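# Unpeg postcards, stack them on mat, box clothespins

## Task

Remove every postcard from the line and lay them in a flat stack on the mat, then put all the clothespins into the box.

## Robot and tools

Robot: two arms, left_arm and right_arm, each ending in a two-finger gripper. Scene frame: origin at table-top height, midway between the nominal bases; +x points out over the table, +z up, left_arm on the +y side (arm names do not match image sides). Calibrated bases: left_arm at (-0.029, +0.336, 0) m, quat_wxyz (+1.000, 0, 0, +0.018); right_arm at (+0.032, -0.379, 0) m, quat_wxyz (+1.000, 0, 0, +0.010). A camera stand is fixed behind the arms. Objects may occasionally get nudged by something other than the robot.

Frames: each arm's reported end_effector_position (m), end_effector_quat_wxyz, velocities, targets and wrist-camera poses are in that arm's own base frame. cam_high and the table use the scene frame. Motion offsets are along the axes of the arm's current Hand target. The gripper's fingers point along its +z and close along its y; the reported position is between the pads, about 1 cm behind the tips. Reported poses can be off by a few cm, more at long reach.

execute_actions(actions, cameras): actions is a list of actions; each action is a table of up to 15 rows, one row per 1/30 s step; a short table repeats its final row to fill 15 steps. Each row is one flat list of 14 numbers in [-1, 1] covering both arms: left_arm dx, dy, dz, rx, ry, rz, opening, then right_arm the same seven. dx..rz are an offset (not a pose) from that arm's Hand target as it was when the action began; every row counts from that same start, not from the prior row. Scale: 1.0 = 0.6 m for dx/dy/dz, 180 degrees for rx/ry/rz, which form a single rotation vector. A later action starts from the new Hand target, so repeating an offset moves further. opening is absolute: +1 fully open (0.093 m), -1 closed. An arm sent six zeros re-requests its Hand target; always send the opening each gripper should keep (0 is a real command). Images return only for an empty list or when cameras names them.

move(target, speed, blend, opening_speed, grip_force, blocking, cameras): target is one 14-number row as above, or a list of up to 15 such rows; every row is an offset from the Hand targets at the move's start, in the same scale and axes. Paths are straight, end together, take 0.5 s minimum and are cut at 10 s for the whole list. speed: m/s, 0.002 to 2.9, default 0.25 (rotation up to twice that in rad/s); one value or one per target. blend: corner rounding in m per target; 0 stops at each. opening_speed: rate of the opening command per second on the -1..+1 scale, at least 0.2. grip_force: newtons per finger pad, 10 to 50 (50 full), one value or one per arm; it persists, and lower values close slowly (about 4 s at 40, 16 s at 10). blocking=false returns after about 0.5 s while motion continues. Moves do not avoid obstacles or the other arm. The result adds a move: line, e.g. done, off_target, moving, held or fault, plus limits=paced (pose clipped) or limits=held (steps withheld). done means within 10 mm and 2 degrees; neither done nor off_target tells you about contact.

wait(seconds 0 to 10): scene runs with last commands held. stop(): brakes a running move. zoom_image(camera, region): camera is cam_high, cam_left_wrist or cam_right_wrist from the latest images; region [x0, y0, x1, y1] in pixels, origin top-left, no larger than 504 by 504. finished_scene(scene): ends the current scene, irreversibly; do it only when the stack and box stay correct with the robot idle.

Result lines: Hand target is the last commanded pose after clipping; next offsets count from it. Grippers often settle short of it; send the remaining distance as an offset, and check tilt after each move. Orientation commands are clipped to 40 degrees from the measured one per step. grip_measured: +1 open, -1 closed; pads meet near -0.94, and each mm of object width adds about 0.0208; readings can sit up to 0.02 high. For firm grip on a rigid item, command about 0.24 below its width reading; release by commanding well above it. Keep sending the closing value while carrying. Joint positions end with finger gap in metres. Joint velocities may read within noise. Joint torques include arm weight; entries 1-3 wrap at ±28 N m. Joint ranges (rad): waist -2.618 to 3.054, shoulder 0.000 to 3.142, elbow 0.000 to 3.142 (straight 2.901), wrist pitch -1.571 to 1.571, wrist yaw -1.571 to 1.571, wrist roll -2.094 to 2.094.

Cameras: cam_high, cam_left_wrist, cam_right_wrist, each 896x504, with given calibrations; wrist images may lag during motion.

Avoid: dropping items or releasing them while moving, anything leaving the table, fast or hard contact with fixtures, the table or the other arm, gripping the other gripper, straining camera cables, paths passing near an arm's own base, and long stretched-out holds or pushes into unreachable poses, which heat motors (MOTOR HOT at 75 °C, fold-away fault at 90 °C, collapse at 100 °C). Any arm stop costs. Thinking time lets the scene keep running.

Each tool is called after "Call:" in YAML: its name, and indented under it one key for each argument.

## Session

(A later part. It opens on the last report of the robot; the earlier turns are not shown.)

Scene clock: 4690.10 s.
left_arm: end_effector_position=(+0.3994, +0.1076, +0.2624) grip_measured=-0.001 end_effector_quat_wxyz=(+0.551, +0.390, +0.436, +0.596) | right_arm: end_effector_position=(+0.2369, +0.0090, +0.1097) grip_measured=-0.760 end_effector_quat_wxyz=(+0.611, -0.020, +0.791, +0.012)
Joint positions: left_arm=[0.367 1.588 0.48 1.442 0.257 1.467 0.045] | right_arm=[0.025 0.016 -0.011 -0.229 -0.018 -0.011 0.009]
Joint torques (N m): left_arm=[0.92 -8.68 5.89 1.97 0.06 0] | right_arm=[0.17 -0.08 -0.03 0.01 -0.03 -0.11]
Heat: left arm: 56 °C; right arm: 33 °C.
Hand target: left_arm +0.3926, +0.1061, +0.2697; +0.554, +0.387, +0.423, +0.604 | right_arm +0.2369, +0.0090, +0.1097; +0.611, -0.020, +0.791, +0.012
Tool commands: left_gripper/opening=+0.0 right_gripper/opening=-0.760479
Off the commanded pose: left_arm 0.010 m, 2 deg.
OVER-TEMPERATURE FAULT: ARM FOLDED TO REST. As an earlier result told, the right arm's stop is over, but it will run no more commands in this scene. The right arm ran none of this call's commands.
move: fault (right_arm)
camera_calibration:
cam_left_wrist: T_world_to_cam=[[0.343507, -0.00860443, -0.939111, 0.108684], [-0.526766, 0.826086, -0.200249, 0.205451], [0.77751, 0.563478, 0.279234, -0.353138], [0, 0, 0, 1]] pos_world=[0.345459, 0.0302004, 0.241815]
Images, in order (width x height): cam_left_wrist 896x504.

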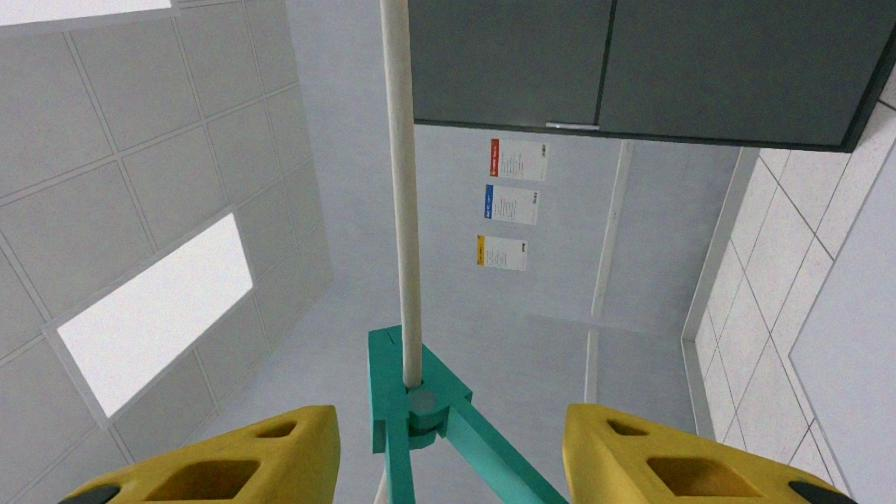

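Call:
move:
  target: [0,0,0,0,0,0,-0.6,0,0,0,0,0,0,-0.76]
  opening_speed: 0.4
  cameras: ["cam_left_wrist"]

Scene clock: 4742.67 s.
left_arm: end_effector_position=(+0.3984, +0.1071, +0.2654) grip_measured=-0.595 end_effector_quat_wxyz=(+0.552, +0.388, +0.433, +0.598) | right_arm: end_effector_position=(+0.2369, +0.0090, +0.1097) grip_measured=-0.760 end_effector_quat_wxyz=(+0.611, -0.020, +0.791, +0.012)
Joint positions: left_arm=[0.367 1.582 0.48 1.444 0.258 1.467 0.017] | right_arm=[0.025 0.016 -0.011 -0.229 -0.018 -0.011 0.009]
Joint torques (N m): left_arm=[0.94 -8.06 5.89 1.93 0.07 0] | right_arm=[0.06 -0.14 0.05 -0.01 -0.03 -0.12]
Heat: left arm: 52 °C; right arm: 33 °C.
Hand target: left_arm +0.3925, +0.1061, +0.2697; +0.554, +0.387, +0.423, +0.604 | right_arm +0.2369, +0.0090, +0.1097; +0.611, -0.020, +0.791, +0.012
Tool commands: left_gripper/opening=-0.6 right_gripper/opening=-0.760479
Off the commanded pose: left_arm 0.007 m, 1 deg.
OVER-TEMPERATURE FAULT: ARM FOLDED TO REST. As an earlier result told, the right arm's stop is over, but it will run no more commands in this scene. The right arm ran none of this call's commands.
move: fault (right_arm)
camera_calibration:
cam_left_wrist: T_world_to_cam=[[0.351143, -0.00562526, -0.936305, 0.107747], [-0.524848, 0.826928, -0.201802, 0.205408], [0.775392, 0.562279, 0.287417, -0.354031], [0, 0, 0, 1]] pos_world=[0.344487, 0.0298125, 0.244091]
Images, in order (width x height): cam_left_wrist 896x504.

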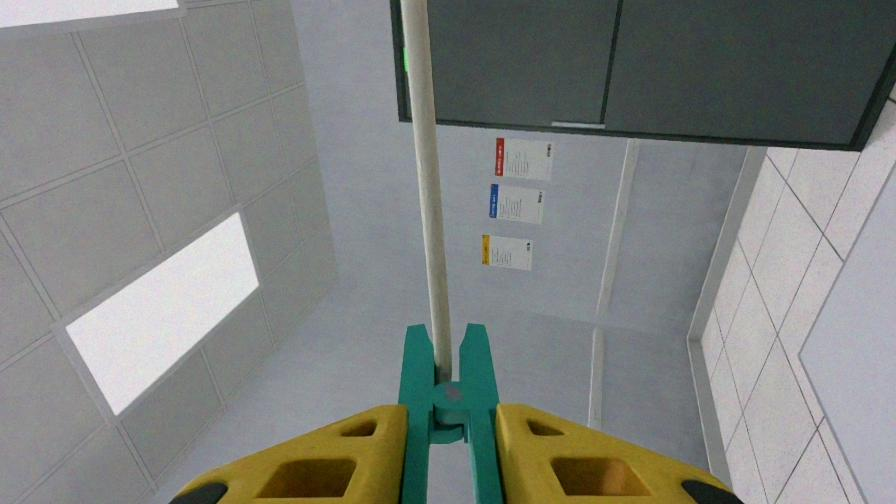

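Call:
move:
  target: [0,0,0,0,0,0,-1,0,0,0,0,0,0,-0.76]
  opening_speed: 0.4
  cameras: ["cam_left_wrist"]

Call:
move:
  target: [0,0,-0.04,0,0,0,-1,0,0,0,0,0,0,-0.76]
  speed: 0.04
  cameras: ["cam_left_wrist"]

Scene clock: 4749.63 s.
left_arm: end_effector_position=(+0.3983, +0.1071, +0.2657) grip_measured=-0.748 end_effector_quat_wxyz=(+0.552, +0.388, +0.432, +0.598) | right_arm: end_effector_position=(+0.2369, +0.0090, +0.1097) grip_measured=-0.760 end_effector_quat_wxyz=(+0.611, -0.020, +0.791, +0.012)
Joint positions: left_arm=[0.367 1.582 0.48 1.445 0.258 1.467 0.009] | right_arm=[0.025 0.016 -0.011 -0.229 -0.018 -0.011 0.009]
Joint torques (N m): left_arm=[0.94 -8.06 5.89 1.92 0.07 -0.01] | right_arm=[0.02 0.05 -0.01 -0.03 0 -0.14]
Heat: left arm: 52 °C; right arm: 33 °C.
Hand target: left_arm +0.3925, +0.1061, +0.2697; +0.554, +0.387, +0.423, +0.604 | right_arm +0.2369, +0.0090, +0.1097; +0.611, -0.020, +0.791, +0.012
Tool commands: left_gripper/opening=-1.0 right_gripper/opening=-0.760479
Off the commanded pose: left_arm 0.007 m, 1 deg.
OVER-TEMPERATURE FAULT: ARM FOLDED TO REST. As an earlier result told, the right arm's stop is over, but it will run no more commands in this scene. The right arm ran none of this call's commands.
move: fault (right_arm)
camera_calibration:
cam_left_wrist: T_world_to_cam=[[0.352177, -0.00526109, -0.935919, 0.107503], [-0.52456, 0.827054, -0.202036, 0.205433], [0.775118, 0.562098, 0.28851, -0.354125], [0, 0, 0, 1]] pos_world=[0.34439, 0.0297142, 0.244288]
Images, in order (width x height): cam_left_wrist 896x504.

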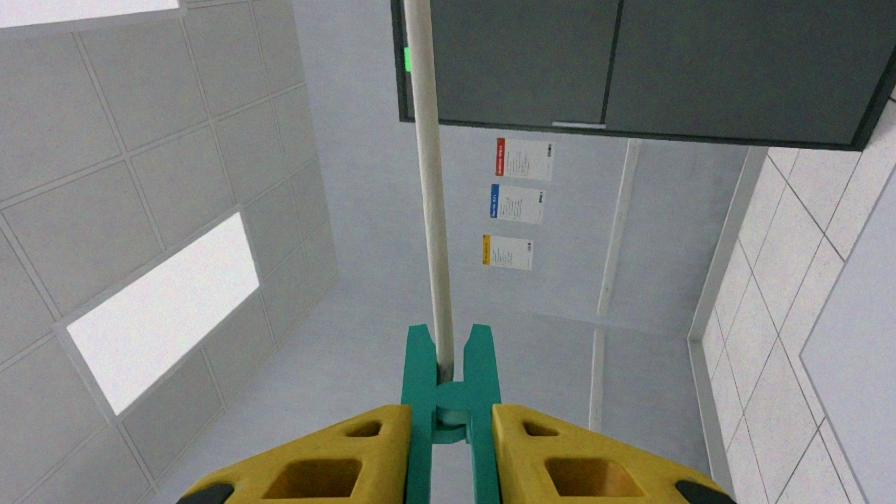

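Scene clock: 4750.63 s.
left_arm: end_effector_position=(+0.3788, +0.1067, +0.2477) grip_measured=-0.756 end_effector_quat_wxyz=(+0.544, +0.397, +0.445, +0.590) | right_arm: end_effector_position=(+0.2369, +0.0090, +0.1097) grip_measured=-0.760 end_effector_quat_wxyz=(+0.611, -0.020, +0.791, +0.012)
Joint positions: left_arm=[0.394 1.543 0.384 1.464 0.283 1.467 0.009] | right_arm=[0.025 0.016 -0.011 -0.229 -0.018 -0.011 0.009]
Joint torques (N m): left_arm=[0.92 -7.83 5.7 2.28 0.07 -0.11] | right_arm=[0.09 -0.03 -0.06 0 0 -0.11]
Heat: left arm: 52 °C; right arm: 33 °C.
Hand target: left_arm +0.3701, +0.1042, +0.2615; +0.554, +0.387, +0.423, +0.604 | right_arm +0.2369, +0.0090, +0.1097; +0.611, -0.020, +0.791, +0.012
Tool commands: left_gripper/opening=-1.0 right_gripper/opening=-0.760479
Off the commanded pose: left_arm 0.017 m, 3 deg.
OVER-TEMPERATURE FAULT: ARM FOLDED TO REST. As an earlier result told, the right arm's stop is over, but it will run no more commands in this scene. The right arm ran none of this call's commands.
move: fault (right_arm), off_target (left_arm)
camera_calibration:
cam_left_wrist: T_world_to_cam=[[0.315986, -0.01037, -0.948707, 0.114963], [-0.534982, 0.823865, -0.187192, 0.192417], [0.783548, 0.566692, 0.254782, -0.328954], [0, 0, 0, 1]] pos_world=[0.324364, 0.0290822, 0.228896]
Images, in order (width x height): cam_left_wrist 896x504.

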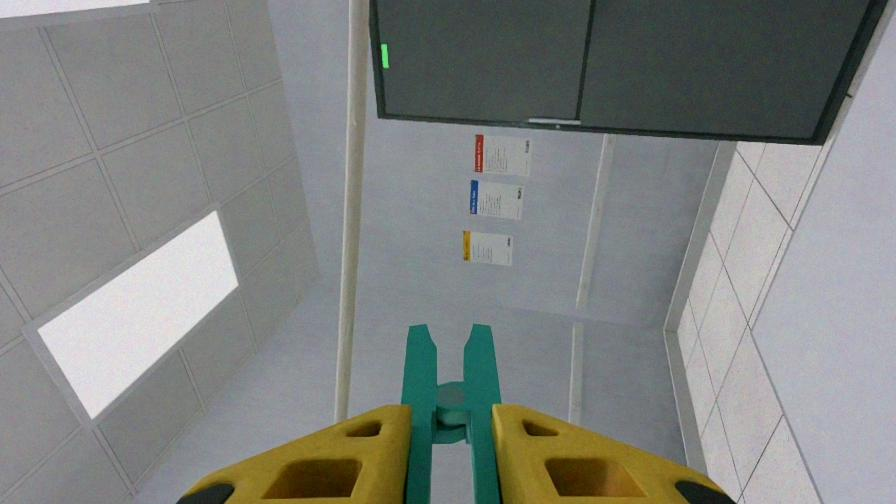

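Call:
move:
  target:
    - [-0.0798,0.0088,-0.129,0,0,0,-1,0,0,0,0,0,0,-0.76]
    - [-0.3767,-0.0820,-0.4142,0.5377,0.1859,-0.24,-1,0,0,0,0,0,0,-0.76]
  speed: 0.15
  blend: [0.03,0]
  cameras: ["cam_left_wrist","cam_high"]

Scene clock: 4776.30 s.
left_arm: end_effector_position=(+0.1706, -0.1370, +0.1225) grip_measured=-0.757 end_effector_quat_wxyz=(+0.119, +0.341, +0.932, -0.036) | right_arm: end_effector_position=(+0.2369, +0.0090, +0.1097) grip_measured=-0.760 end_effector_quat_wxyz=(+0.611, -0.020, +0.791, +0.012)
Joint positions: left_arm=[-0.684 1.127 0.909 -1.103 -0.009 0.019 0.009] | right_arm=[0.025 0.016 -0.011 -0.229 -0.018 -0.011 0.009]
Joint torques (N m): left_arm=[0.95 -2.51 11.58 0.66 0.13 -0.11] | right_arm=[-0.12 0.02 -0.18 -0.01 -0.01 -0.11]
Heat: left arm: 53 °C; right arm: 33 °C.
Hand target: left_arm +0.1740, -0.1400, +0.1304; +0.124, +0.331, +0.934, -0.044 | right_arm +0.2369, +0.0090, +0.1097; +0.611, -0.020, +0.791, +0.012
Tool commands: left_gripper/opening=-1.0 right_gripper/opening=-0.760479
Off the commanded pose: left_arm 0.009 m, 2 deg.
OVER-TEMPERATURE FAULT: ARM FOLDED TO REST. As an earlier result told, the right arm's stop is over, but it will run no more commands in this scene. The right arm ran none of this call's commands.
move: fault (right_arm)
camera_calibration:
cam_left_wrist: T_world_to_cam=[[-0.619632, -0.78418, -0.0334362, 0.000955939], [-0.763943, 0.59277, 0.254979, 0.211625], [-0.18013, 0.183537, -0.966368, 0.26561], [0, 0, 0, 1]] pos_world=[0.210106, -0.173445, 0.202749]
Images, in order (width x height): cam_high 896x504, cam_left_wrist 896x504.

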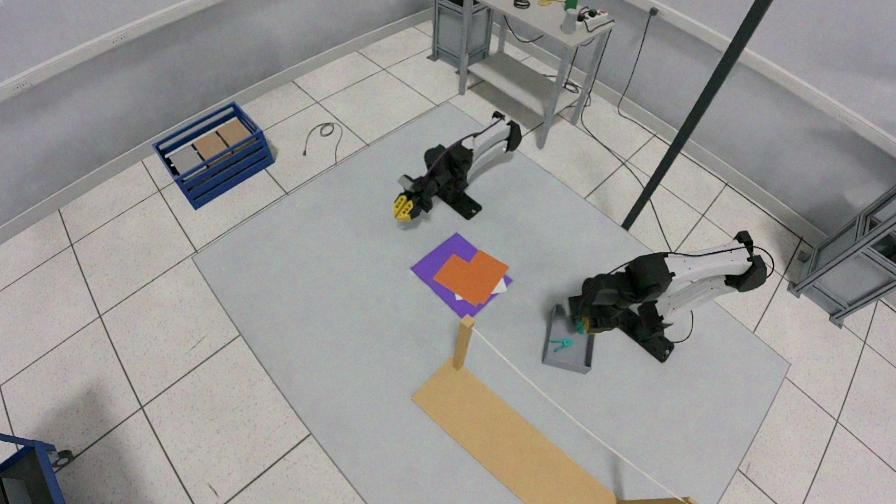

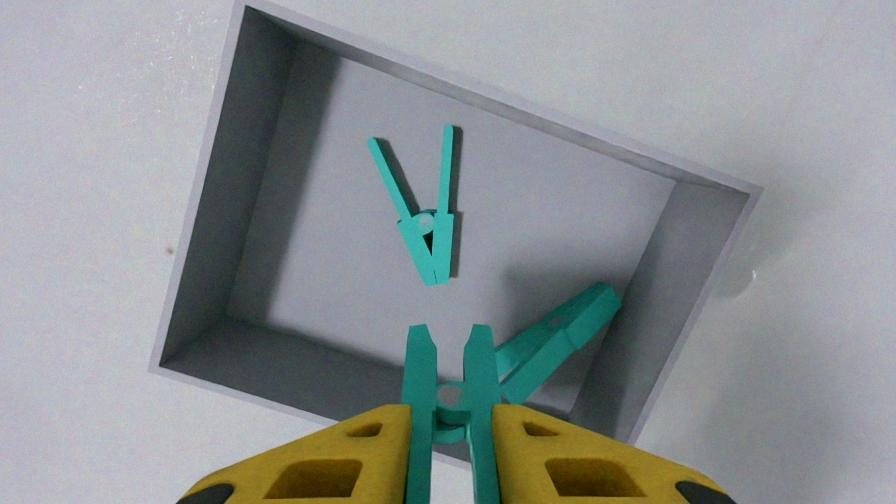

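Call:
move:
  target:
    - [0,0.0667,0,0,0,0,-1,0,0,0,0,0,0,-0.76]
    - [0.0237,0.0667,0.0875,0,0,0,-1,0,0,0,0,0,0,-0.76]
  speed: 0.1
  cameras: ["cam_left_wrist"]

Scene clock: 4850.07 s.
left_arm: end_effector_position=(+0.2005, -0.1095, +0.0809) grip_measured=-0.757 end_effector_quat_wxyz=(+0.128, +0.327, +0.935, -0.041) | right_arm: end_effector_position=(+0.2369, +0.0090, +0.1097) grip_measured=-0.760 end_effector_quat_wxyz=(+0.611, -0.020, +0.791, +0.012)
Joint positions: left_arm=[-0.465 1.165 0.759 -0.899 0.047 0.202 0.009] | right_arm=[0.025 0.016 -0.011 -0.229 -0.018 -0.011 0.009]
Joint torques (N m): left_arm=[0.94 -2.86 7.19 0.88 0.19 0.17] | right_arm=[0.21 -0.12 -0.01 0.02 -0.04 -0.1]
Heat: left arm: 64 °C; right arm: 32 °C.
Hand target: left_arm +0.1992, -0.1089, +0.0760; +0.124, +0.331, +0.934, -0.044 | right_arm +0.2369, +0.0090, +0.1097; +0.611, -0.020, +0.791, +0.012
Tool commands: left_gripper/opening=-1.0 right_gripper/opening=-0.760479
Off the commanded pose: left_arm 0.005 m, 1 deg.
OVER-TEMPERATURE FAULT: ARM FOLDED TO REST. As an earlier result told, the right arm's stop is over, but it will run no more commands in this scene. The right arm ran none of this call's commands.
move: fault (right_arm)
camera_calibration:
cam_left_wrist: T_world_to_cam=[[-0.597807, -0.801183, -0.0270598, 0.0328947], [-0.782786, 0.576137, 0.235187, 0.232269], [-0.172838, 0.161779, -0.971573, 0.222312], [0, 0, 0, 1]] pos_world=[0.239906, -0.143429, 0.162256]
Images, in order (width x height): cam_left_wrist 896x504.

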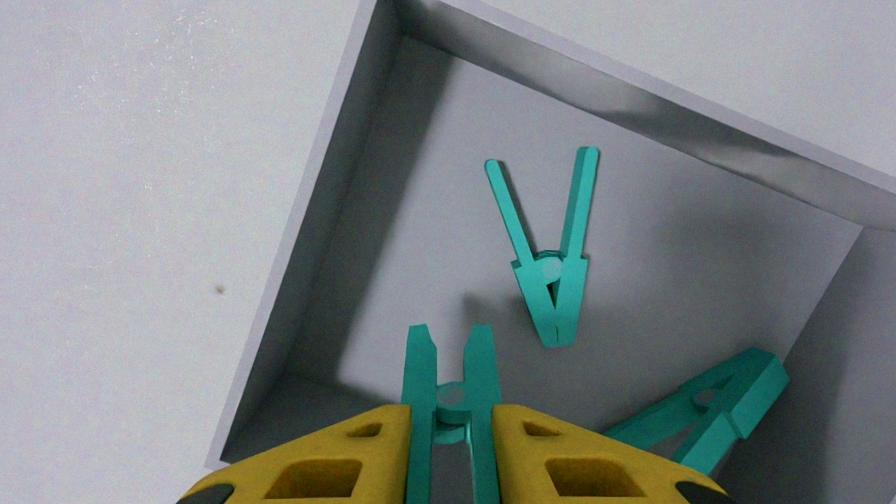

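Call:
move:
  target: [0.0052,0,0.0193,0,0,0,-1,0,0,0,0,0,0,-0.76]
  speed: 0.08
  cameras: []

Call:
move:
  target: [0,0,0,0,0,0,0.05,0,0,0,0,0,0,-0.76]
  opening_speed: 1
  cameras: ["cam_left_wrist"]

Scene clock: 4860.30 s.
left_arm: end_effector_position=(+0.2010, -0.1097, +0.0693) grip_measured=-0.757 end_effector_quat_wxyz=(+0.129, +0.327, +0.935, -0.041) | right_arm: end_effector_position=(+0.2369, +0.0090, +0.1097) grip_measured=-0.760 end_effector_quat_wxyz=(+0.611, -0.020, +0.791, +0.012)
Joint positions: left_arm=[-0.465 1.176 0.719 -0.846 0.047 0.202 0.009] | right_arm=[0.025 0.016 -0.011 -0.229 -0.018 -0.011 0.009]
Joint torques (N m): left_arm=[0.95 -2.86 6.99 0.88 0.19 0.17] | right_arm=[0.13 -0.08 -0.02 -0.02 -0.07 -0.1]
Heat: left arm: 61 °C; right arm: 32 °C.
Hand target: left_arm +0.1991, -0.1089, +0.0640; +0.124, +0.331, +0.934, -0.044 | right_arm +0.2369, +0.0090, +0.1097; +0.611, -0.020, +0.791, +0.012
Tool commands: left_gripper/opening=-1.0 right_gripper/opening=-0.760479
Off the commanded pose: left_arm 0.006 m, 1 deg.
OVER-TEMPERATURE FAULT: ARM FOLDED TO REST. As an earlier result told, the right arm's stop is over, but it will run no more commands in this scene. The right arm ran none of this call's commands.
move: fault (right_arm)
No camera images: "cameras" was empty.

Scene clock: 4861.57 s.
left_arm: end_effector_position=(+0.2012, -0.1098, +0.0694) grip_measured=+0.049 end_effector_quat_wxyz=(+0.130, +0.327, +0.935, -0.041) | right_arm: end_effector_position=(+0.2369, +0.0090, +0.1097) grip_measured=-0.760 end_effector_quat_wxyz=(+0.611, -0.020, +0.791, +0.012)
Joint positions: left_arm=[-0.465 1.176 0.719 -0.845 0.047 0.202 0.048] | right_arm=[0.025 0.016 -0.011 -0.229 -0.018 -0.011 0.009]
Joint torques (N m): left_arm=[0.94 -2.85 6.99 0.89 0.19 0.16] | right_arm=[0.05 -0.01 -0.03 0.02 -0.02 -0.11]
Heat: left arm: 61 °C; right arm: 32 °C.
Hand target: left_arm +0.1992, -0.1089, +0.0640; +0.124, +0.331, +0.934, -0.044 | right_arm +0.2369, +0.0090, +0.1097; +0.611, -0.020, +0.791, +0.012
Tool commands: left_gripper/opening=+0.05 right_gripper/opening=-0.760479
Off the commanded pose: left_arm 0.006 m, 1 deg.
OVER-TEMPERATURE FAULT: ARM FOLDED TO REST. As an earlier result told, the right arm's stop is over, but it will run no more commands in this scene. The right arm ran none of this call's commands.
move: fault (right_arm)
camera_calibration:
cam_left_wrist: T_world_to_cam=[[-0.597992, -0.801025, -0.0276464, 0.032781], [-0.783169, 0.576631, 0.232686, 0.236158], [-0.170446, 0.160796, -0.972159, 0.210868], [0, 0, 0, 1]] pos_world=[0.240496, -0.143825, 0.150953]
Images, in order (width x height): cam_left_wrist 896x504.

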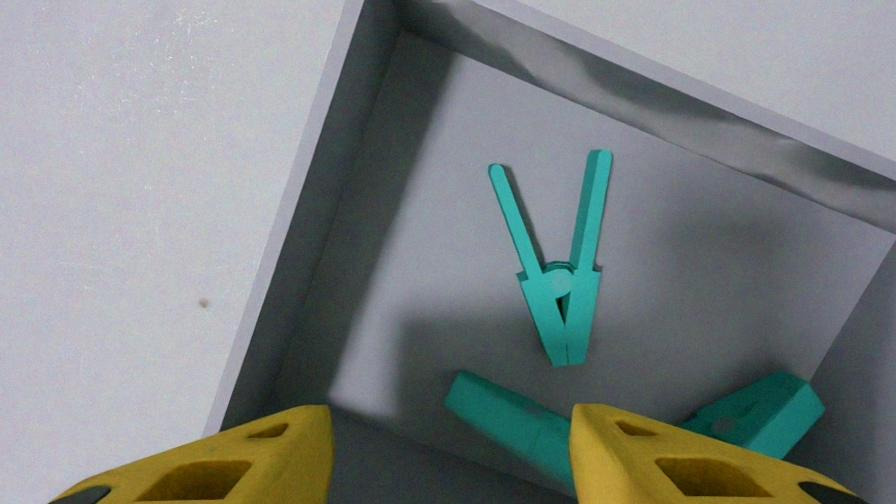

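Call:
move:
  target: [0,0,-0.15,0,0,0,0.05,0,0,0,0,0,0,-0.76]
  speed: 0.08
  cameras: ["cam_left_wrist"]

Scene clock: 4867.27 s.
left_arm: end_effector_position=(+0.1787, -0.0929, +0.1418) grip_measured=+0.049 end_effector_quat_wxyz=(+0.113, +0.328, +0.937, -0.039) | right_arm: end_effector_position=(+0.2369, +0.0090, +0.1097) grip_measured=-0.760 end_effector_quat_wxyz=(+0.611, -0.020, +0.791, +0.012)
Joint positions: left_arm=[-0.433 1.077 0.962 -1.222 0.055 0.233 0.048] | right_arm=[0.025 0.016 -0.011 -0.229 -0.018 -0.011 0.009]
Joint torques (N m): left_arm=[0.95 -3.17 11.1 0.63 0.2 0.17] | right_arm=[0.09 -0.01 0.01 0.01 0.02 -0.11]
Heat: left arm: 60 °C; right arm: 32 °C.
Hand target: left_arm +0.1810, -0.0942, +0.1509; +0.124, +0.331, +0.934, -0.044 | right_arm +0.2369, +0.0090, +0.1097; +0.611, -0.020, +0.791, +0.012
Tool commands: left_gripper/opening=+0.05 right_gripper/opening=-0.760479
Off the commanded pose: left_arm 0.009 m, 1 deg.
OVER-TEMPERATURE FAULT: ARM FOLDED TO REST. As an earlier result told, the right arm's stop is over, but it will run no more commands in this scene. The right arm ran none of this call's commands.
move: fault (right_arm)
camera_calibration:
cam_left_wrist: T_world_to_cam=[[-0.598533, -0.800815, -0.0212992, 0.034151], [-0.775735, 0.572741, 0.264957, 0.185595], [-0.199983, 0.175108, -0.964025, 0.280002], [0, 0, 0, 1]] pos_world=[0.220408, -0.12798, 0.221482]
Images, in order (width x height): cam_left_wrist 896x504.

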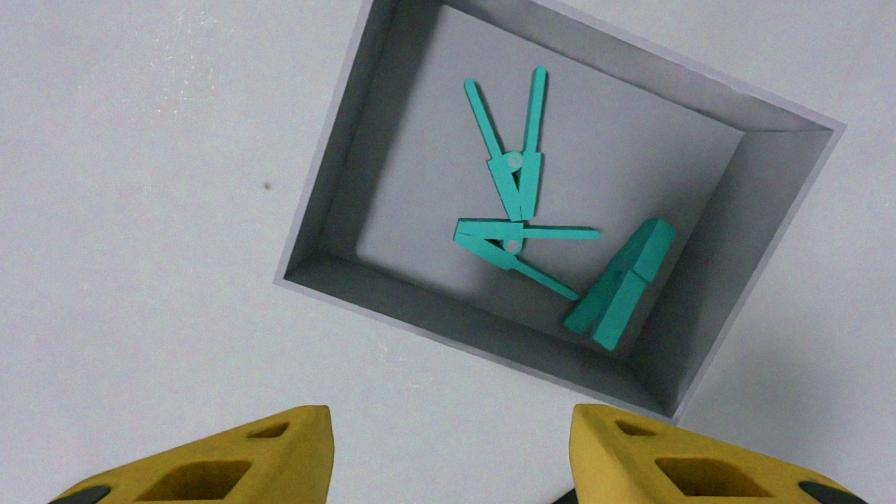

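Call:
execute_actions:
  actions: []
  cameras: ["cam_high"]

Call:
zoom_image:
  camera: "cam_high"
  region: [390, 220, 540, 340]

Scene clock: 4876.47 s.
left_arm: end_effector_position=(+0.1786, -0.0928, +0.1417) grip_measured=+0.049 end_effector_quat_wxyz=(+0.113, +0.328, +0.937, -0.039) | right_arm: end_effector_position=(+0.2369, +0.0090, +0.1097) grip_measured=-0.760 end_effector_quat_wxyz=(+0.611, -0.020, +0.791, +0.012)
Joint positions: left_arm=[-0.433 1.077 0.962 -1.222 0.055 0.233 0.048] | right_arm=[0.025 0.016 -0.011 -0.229 -0.018 -0.011 0.009]
Joint velocities: within noise
Joint torques (N m): left_arm=[0.95 -3.17 11.11 0.62 0.2 0.17] | right_arm=[0.09 -0.03 -0.1 0 -0.01 -0.1]
Heat: left arm: 59 °C; right arm: 32 °C.
Hand target: left_arm +0.1810, -0.0942, +0.1509; +0.124, +0.331, +0.934, -0.044 | right_arm +0.2369, +0.0090, +0.1097; +0.611, -0.020, +0.791, +0.012
Tool commands: left_gripper/opening=+0.05 right_gripper/opening=-0.760479
Off the commanded pose: left_arm 0.010 m, 1 deg.
OVER-TEMPERATURE FAULT: ARM FOLDED TO REST. As an earlier result told, the right arm's stop is over, but it will run no more commands in this scene.
Images, in order (width x height): cam_high 896x504.

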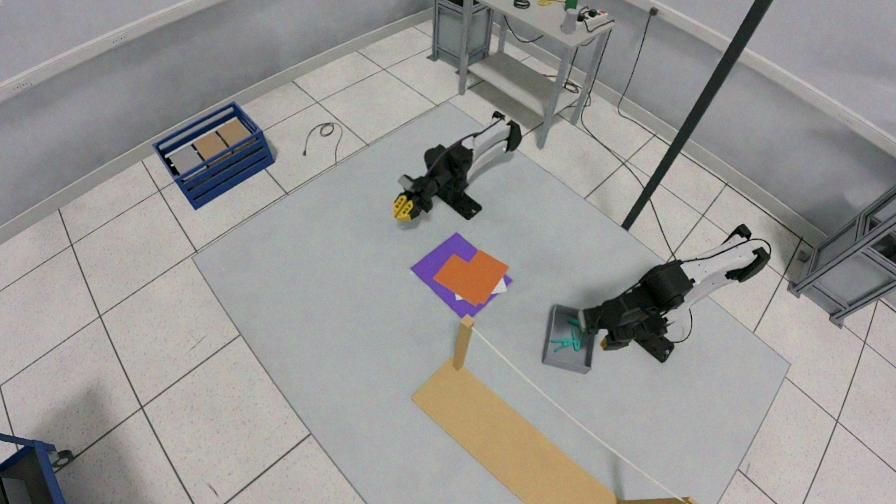

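Scaled by 3.360 from the camera's 896x504 image, which has a finer 1280x720 frame.

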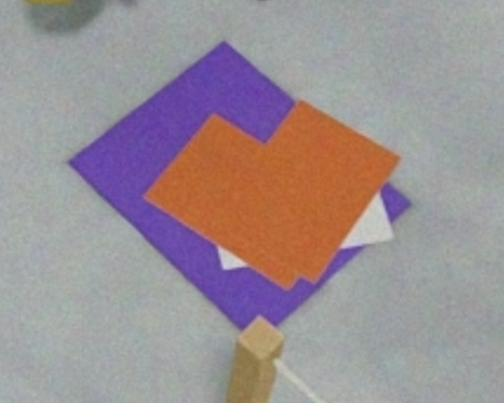

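Call:
move:
  target: [-0.2994,-0.4695,0.1688,0.0661,-0.0805,0.1593,-1,0,0,0,0,0,0,-0.76]
  speed: 0.2
  cameras: ["cam_left_wrist","cam_high"]

Call:
zoom_image:
  camera: "cam_high"
  region: [390, 220, 540, 340]

Scene clock: 4981.17 s.
left_arm: end_effector_position=(+0.1559, -0.4288, +0.0933) grip_measured=-0.973 end_effector_quat_wxyz=(+0.199, +0.549, +0.799, -0.143) | right_arm: end_effector_position=(+0.2369, +0.0090, +0.1097) grip_measured=-0.760 end_effector_quat_wxyz=(+0.611, -0.020, +0.791, +0.012)
Joint positions: left_arm=[-1.222 1.863 1.383 -0.596 0.001 -0.017 0] | right_arm=[0.025 0.016 -0.011 -0.229 -0.018 -0.011 0.009]
Joint torques (N m): left_arm=[0.02 -10.03 11.96 1.26 0.01 0.16] | right_arm=[0.18 -0.01 -0.03 -0.02 -0.03 -0.11]
Heat: left arm: 60 °C; right arm: 32 °C.
Hand target: left_arm +0.1589, -0.4388, +0.0999; +0.212, +0.554, +0.791, -0.148 | right_arm +0.2369, +0.0090, +0.1097; +0.611, -0.020, +0.791, +0.012
Tool commands: left_gripper/opening=-1.0 right_gripper/opening=-0.760479
Off the commanded pose: left_arm 0.012 m, 2 deg.
OVER-TEMPERATURE FAULT: ARM FOLDED TO REST. As an earlier result told, the right arm's stop is over, but it will run no more commands in this scene. The right arm ran none of this call's commands.
move: fault (right_arm), off_target (left_arm)
camera_calibration:
cam_left_wrist: T_world_to_cam=[[-0.921755, -0.387763, -0.00286883, -0.0236857], [-0.387766, 0.921667, 0.0129725, 0.485785], [-0.00238616, 0.0130699, -0.999912, 0.190602], [0, 0, 0, 1]] pos_world=[0.166993, -0.459408, 0.184216]
Images, in order (width x height): cam_high 896x504, cam_left_wrist 896x504.

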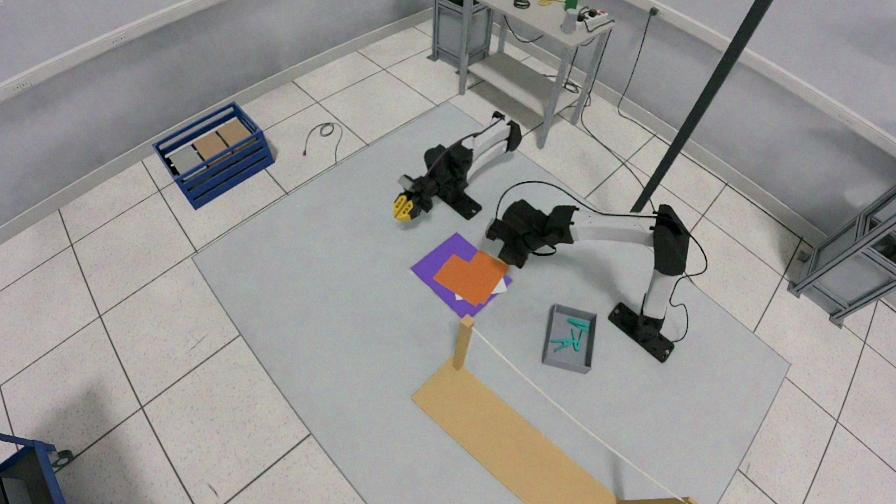

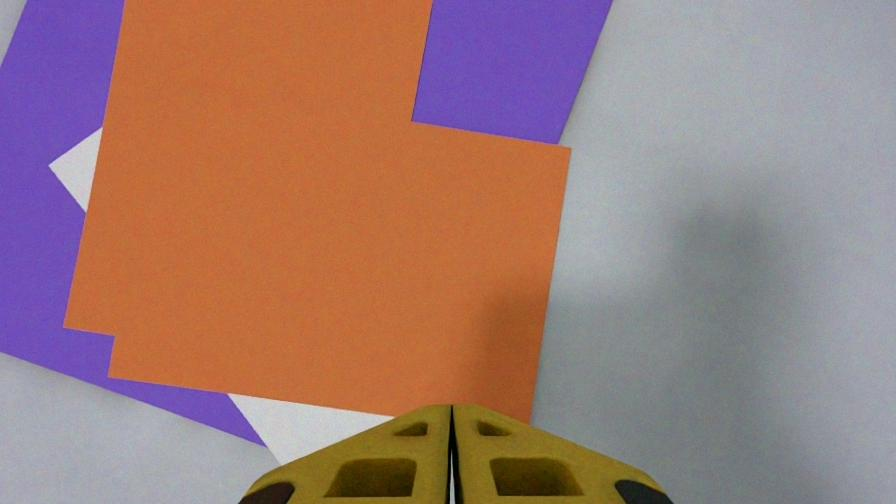

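Scaled by 3.360 from the camera's 896x504 image, which has a finer 1280x720 frame.

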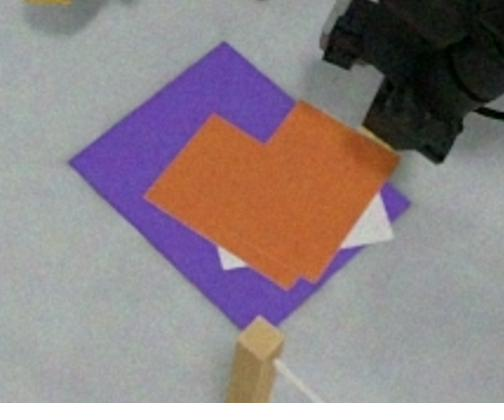

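Call:
move:
  target:
    - [-0.0157,-0.0193,0.1145,0,0,0,-1,0,0,0,0,0,0,-0.76]
    - [0.0085,-0.0193,0.1563,0,0,0,-1,0,0,0,0,0,0,-0.76]
  speed: [0.12,0.04]
  cameras: ["cam_left_wrist","cam_high"]

Call:
zoom_image:
  camera: "cam_high"
  region: [390, 220, 540, 340]

Scene clock: 5110.23 s.
left_arm: end_effector_position=(+0.1645, -0.4858, +0.0277) grip_measured=-0.973 end_effector_quat_wxyz=(+0.217, +0.555, +0.787, -0.156) | right_arm: end_effector_position=(+0.2369, +0.0090, +0.1097) grip_measured=-0.760 end_effector_quat_wxyz=(+0.611, -0.020, +0.791, +0.012)
Joint positions: left_arm=[-1.246 2.12 1.458 -0.367 -0.004 -0.016 0] | right_arm=[0.025 0.016 -0.011 -0.229 -0.018 -0.011 0.009]
Joint torques (N m): left_arm=[-0.29 -12.03 7.17 1.33 -0.08 -0.07] | right_arm=[0.1 -0.12 -0.01 -0.02 -0.05 -0.1]
Heat: left arm: 63 °C; right arm: 32 °C.
Hand target: left_arm +0.1623, -0.4827, +0.0162; +0.212, +0.554, +0.791, -0.148 | right_arm +0.2369, +0.0090, +0.1097; +0.611, -0.020, +0.791, +0.012
Tool commands: left_gripper/opening=-1.0 right_gripper/opening=-0.760479
Off the commanded pose: left_arm 0.012 m, 1 deg.
OVER-TEMPERATURE FAULT: ARM FOLDED TO REST. As an earlier result told, the right arm's stop is over, but it will run no more commands in this scene. The right arm ran none of this call's commands.
move: fault (right_arm), off_target (left_arm)
camera_calibration:
cam_left_wrist: T_world_to_cam=[[-0.929995, -0.367531, -0.00552934, -0.0267949], [-0.367154, 0.929549, -0.0337077, 0.544288], [0.0175284, -0.0293178, -0.999416, 0.101907], [0, 0, 0, 1]] pos_world=[0.173132, -0.512803, 0.120046]
Images, in order (width x height): cam_high 896x504, cam_left_wrist 896x504.

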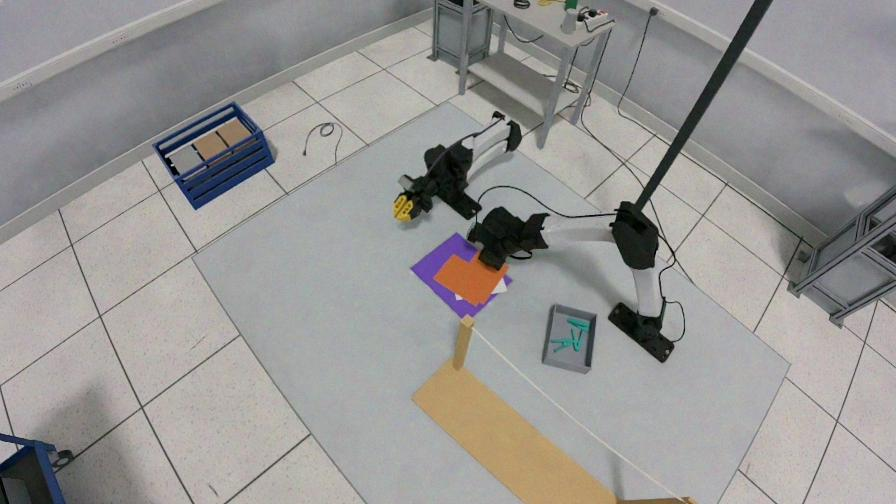

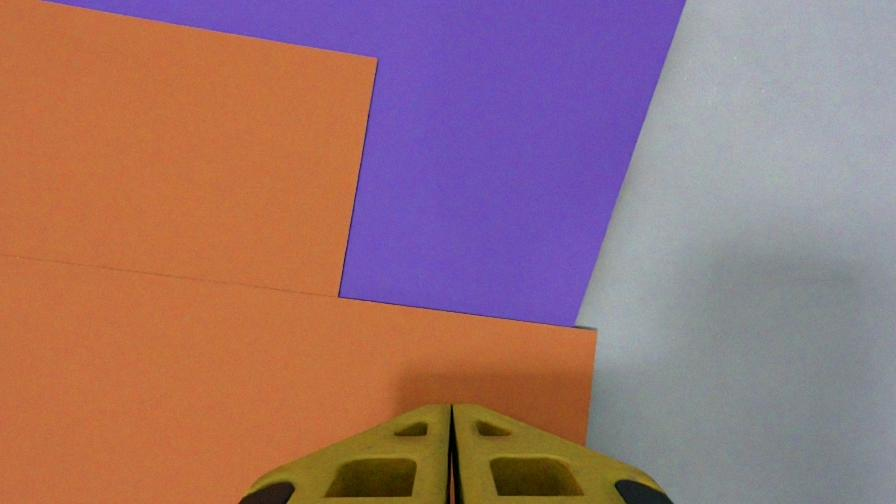

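Scaled by 3.360 from the camera's 896x504 image, which has a finer 1280x720 frame.

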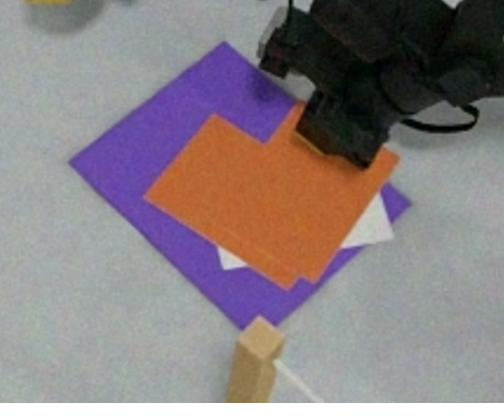

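Call:
move:
  target: [-0.0327,0.0306,0.0189,0,0,0,-1,0,0,0,0,0,0,-0.76]
  speed: 0.04
  cameras: ["cam_left_wrist","cam_high"]

Call:
zoom_image:
  camera: "cam_high"
  region: [390, 220, 540, 340]

Scene clock: 5122.33 s.
left_arm: end_effector_position=(+0.1846, -0.4953, +0.0184) grip_measured=-0.973 end_effector_quat_wxyz=(+0.216, +0.549, +0.793, -0.150) | right_arm: end_effector_position=(+0.2369, +0.0090, +0.1097) grip_measured=-0.760 end_effector_quat_wxyz=(+0.611, -0.020, +0.791, +0.012)
Joint positions: left_arm=[-1.215 2.194 1.544 -0.388 -0.003 -0.003 0] | right_arm=[0.025 0.016 -0.011 -0.229 -0.018 -0.011 0.009]
Joint torques (N m): left_arm=[0.87 -12.31 11.32 1.07 0.13 0.16] | right_arm=[0.1 -0.09 -0.01 0.02 -0.02 -0.1]
Heat: left arm: 63 °C; right arm: 32 °C.
Hand target: left_arm +0.1874, -0.4978, +0.0162; +0.212, +0.554, +0.791, -0.148 | right_arm +0.2369, +0.0090, +0.1097; +0.611, -0.020, +0.791, +0.012
Tool commands: left_gripper/opening=-1.0 right_gripper/opening=-0.760479
Off the commanded pose: left_arm 0.004 m, 1 deg.
OVER-TEMPERATURE FAULT: ARM FOLDED TO REST. As an earlier result told, the right arm's stop is over, but it will run no more commands in this scene. The right arm ran none of this call's commands.
move: fault (right_arm)
camera_calibration:
cam_left_wrist: T_world_to_cam=[[-0.922951, -0.384761, -0.0109308, -0.021449], [-0.384424, 0.922835, -0.0243499, 0.559808], [0.0194562, -0.0182717, -0.999644, 0.0970846], [0, 0, 0, 1]] pos_world=[0.193519, -0.523089, 0.110447]
Images, in order (width x height): cam_high 896x504, cam_left_wrist 896x504.

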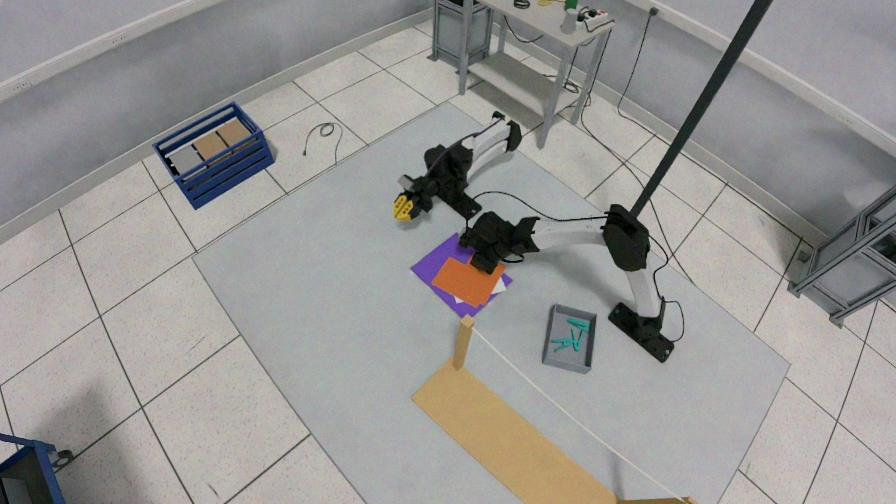

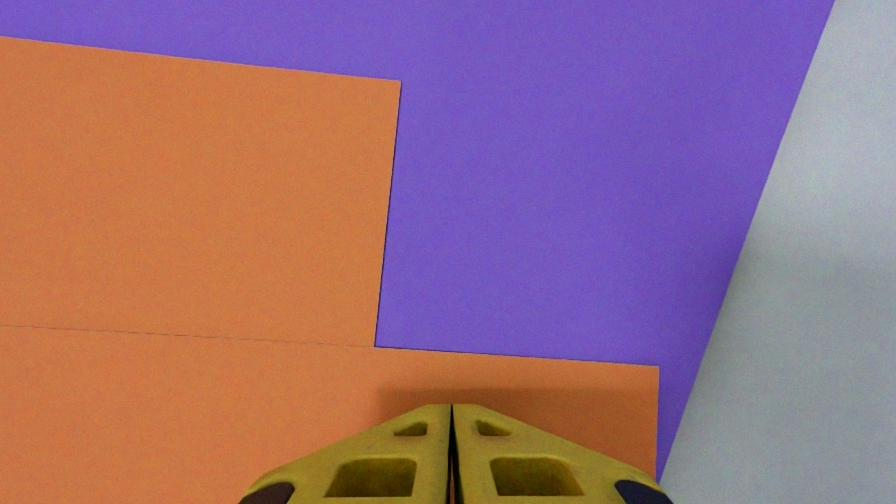

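Scaled by 3.360 from the camera's 896x504 image, which has a finer 1280x720 frame.

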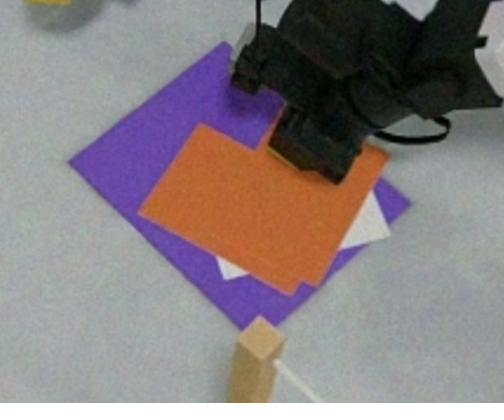

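Call:
move:
  target:
    - [-0.0417,0,-0.0721,0,0,0,-1,0,0,0,0,0,0,-0.76]
    - [0.0457,-0.0963,-0.1227,0,0,0,-1,0,0,0,0,0,0,-0.76]
  speed: [0.06,0.12]
  cameras: ["cam_left_wrist","cam_high"]

Call:
zoom_image:
  camera: "cam_high"
  region: [390, 220, 540, 340]

Scene clock: 5211.97 s.
left_arm: end_effector_position=(+0.1120, -0.4621, +0.0581) grip_measured=-0.973 end_effector_quat_wxyz=(+0.201, +0.562, +0.789, -0.143) | right_arm: end_effector_position=(+0.2369, +0.0090, +0.1097) grip_measured=-0.760 end_effector_quat_wxyz=(+0.611, -0.020, +0.791, +0.012)
Joint positions: left_arm=[-1.353 1.971 1.384 -0.487 -0.055 -0.102 0] | right_arm=[0.025 0.016 -0.011 -0.229 -0.018 -0.011 0.009]
Joint torques (N m): left_arm=[0.02 -15.09 7.08 1.27 -0.12 -0.11] | right_arm=[0.03 0.01 0.08 -0.01 0 -0.11]
Heat: left arm: 65 °C; right arm: 32 °C.
Hand target: left_arm +0.1124, -0.4607, +0.0662; +0.212, +0.554, +0.791, -0.148 | right_arm +0.2369, +0.0090, +0.1097; +0.611, -0.020, +0.791, +0.012
Tool commands: left_gripper/opening=-1.0 right_gripper/opening=-0.760479
Off the commanded pose: left_arm 0.008 m, 2 deg.
OVER-TEMPERATURE FAULT: ARM FOLDED TO REST. As an earlier result told, the right arm's stop is over, but it will run no more commands in this scene. The right arm ran none of this call's commands.
move: fault (right_arm)
camera_calibration:
cam_left_wrist: T_world_to_cam=[[-0.932812, -0.360184, -0.011379, -0.0627248], [-0.360283, 0.932807, 0.00825643, 0.502264], [0.00764057, 0.0118014, -0.999901, 0.154066], [0, 0, 0, 1]] pos_world=[0.12127, -0.492926, 0.14919]
Images, in order (width x height): cam_high 896x504, cam_left_wrist 896x504.

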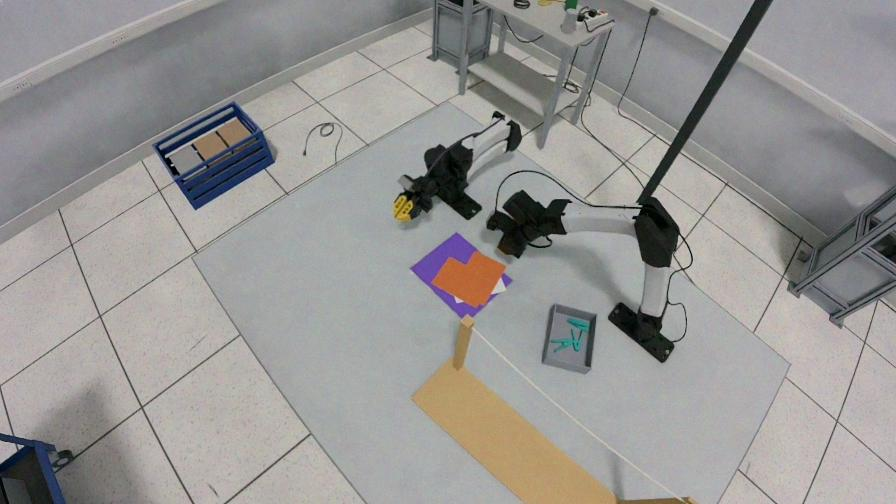

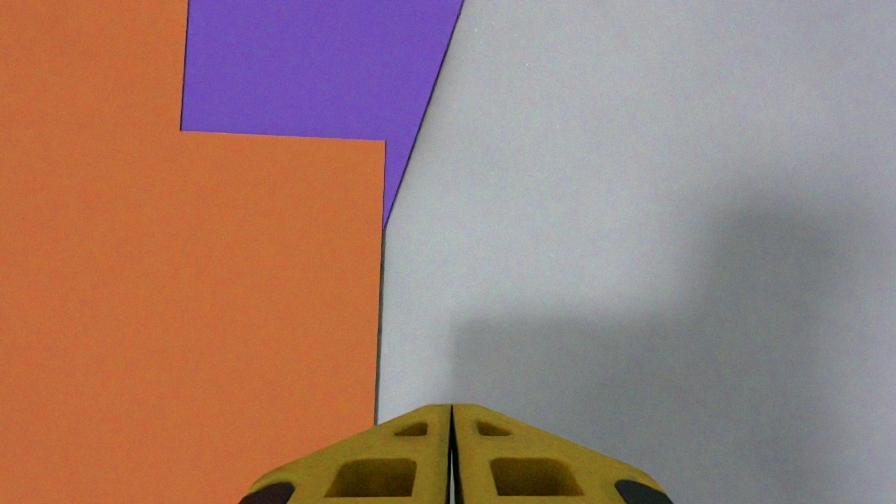

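Scaled by 3.360 from the camera's 896x504 image, which has a finer 1280x720 frame.

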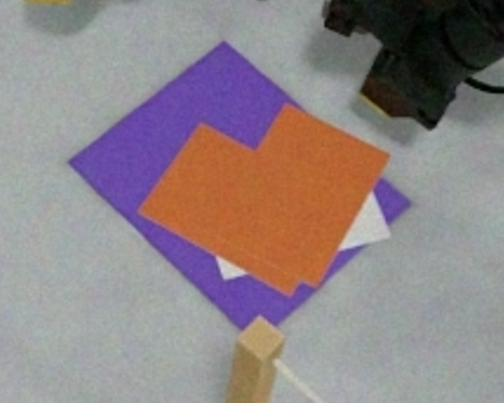

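Call:
move:
  target:
    - [0.057,-0.0005,0.052,0,0,0,-1,0,0,0,0,0,0,-0.76]
    - [0.0348,0.07,0.0648,0,0,0,-1,0,0,0,0,0,0,-0.76]
  speed: [0.06,0.05]
  cameras: ["cam_left_wrist","cam_high"]

Call:
zoom_image:
  camera: "cam_high"
  region: [390, 220, 540, 340]

Scene clock: 5231.07 s.
left_arm: end_effector_position=(+0.1495, -0.4401, +0.0198) grip_measured=-0.973 end_effector_quat_wxyz=(+0.209, +0.550, +0.796, -0.143) | right_arm: end_effector_position=(+0.2369, +0.0090, +0.1097) grip_measured=-0.760 end_effector_quat_wxyz=(+0.611, -0.020, +0.791, +0.012)
Joint positions: left_arm=[-1.252 1.986 1.232 -0.305 -0.023 -0.037 0] | right_arm=[0.025 0.016 -0.011 -0.229 -0.018 -0.011 0.009]
Joint torques (N m): left_arm=[0.72 -10.35 11 1.19 0.12 0.16] | right_arm=[0.17 -0.08 -0.13 -0.01 -0.03 -0.11]
Heat: left arm: 62 °C; right arm: 32 °C.
Hand target: left_arm +0.1524, -0.4474, +0.0220; +0.212, +0.554, +0.791, -0.148 | right_arm +0.2369, +0.0090, +0.1097; +0.611, -0.020, +0.791, +0.012
Tool commands: left_gripper/opening=-1.0 right_gripper/opening=-0.760479
Off the commanded pose: left_arm 0.008 m, 1 deg.
OVER-TEMPERATURE FAULT: ARM FOLDED TO REST. As an earlier result told, the right arm's stop is over, but it will run no more commands in this scene. The right arm ran none of this call's commands.
move: fault (right_arm)
camera_calibration:
cam_left_wrist: T_world_to_cam=[[-0.922102, -0.386718, -0.0132732, -0.0336327], [-0.386696, 0.922197, -0.00430844, 0.495154], [0.0139067, 0.00115988, -0.999903, 0.109593], [0, 0, 0, 1]] pos_world=[0.158937, -0.469763, 0.111269]
Images, in order (width x height): cam_high 896x504, cam_left_wrist 896x504.

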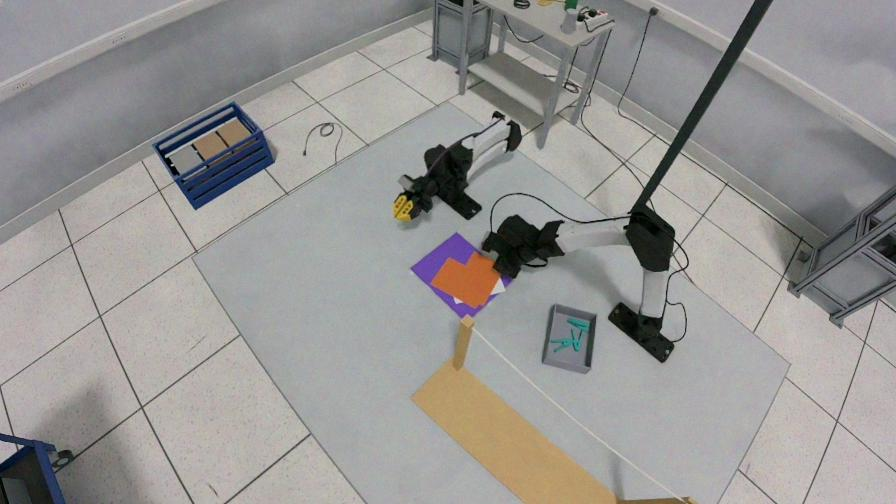

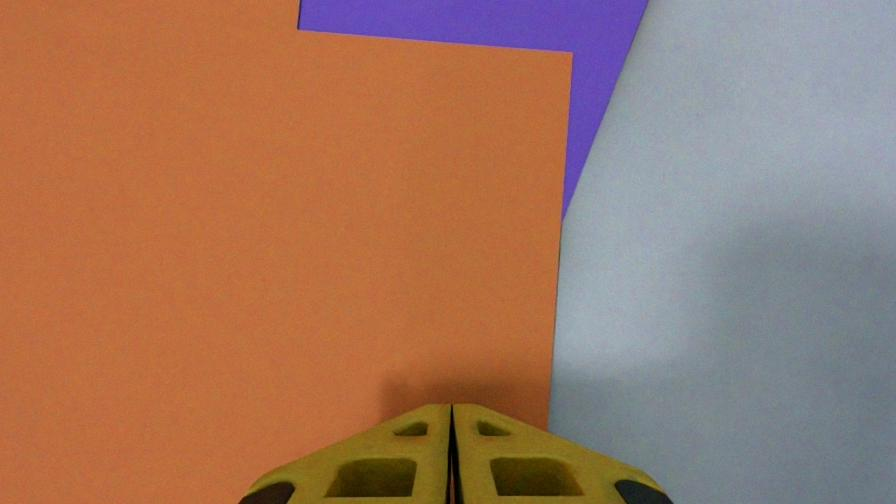

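Scaled by 3.360 from the camera's 896x504 image, which has a finer 1280x720 frame.

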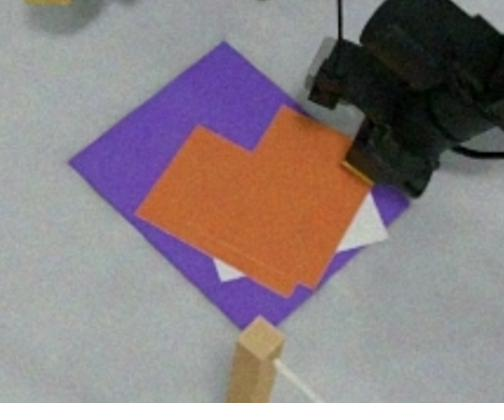

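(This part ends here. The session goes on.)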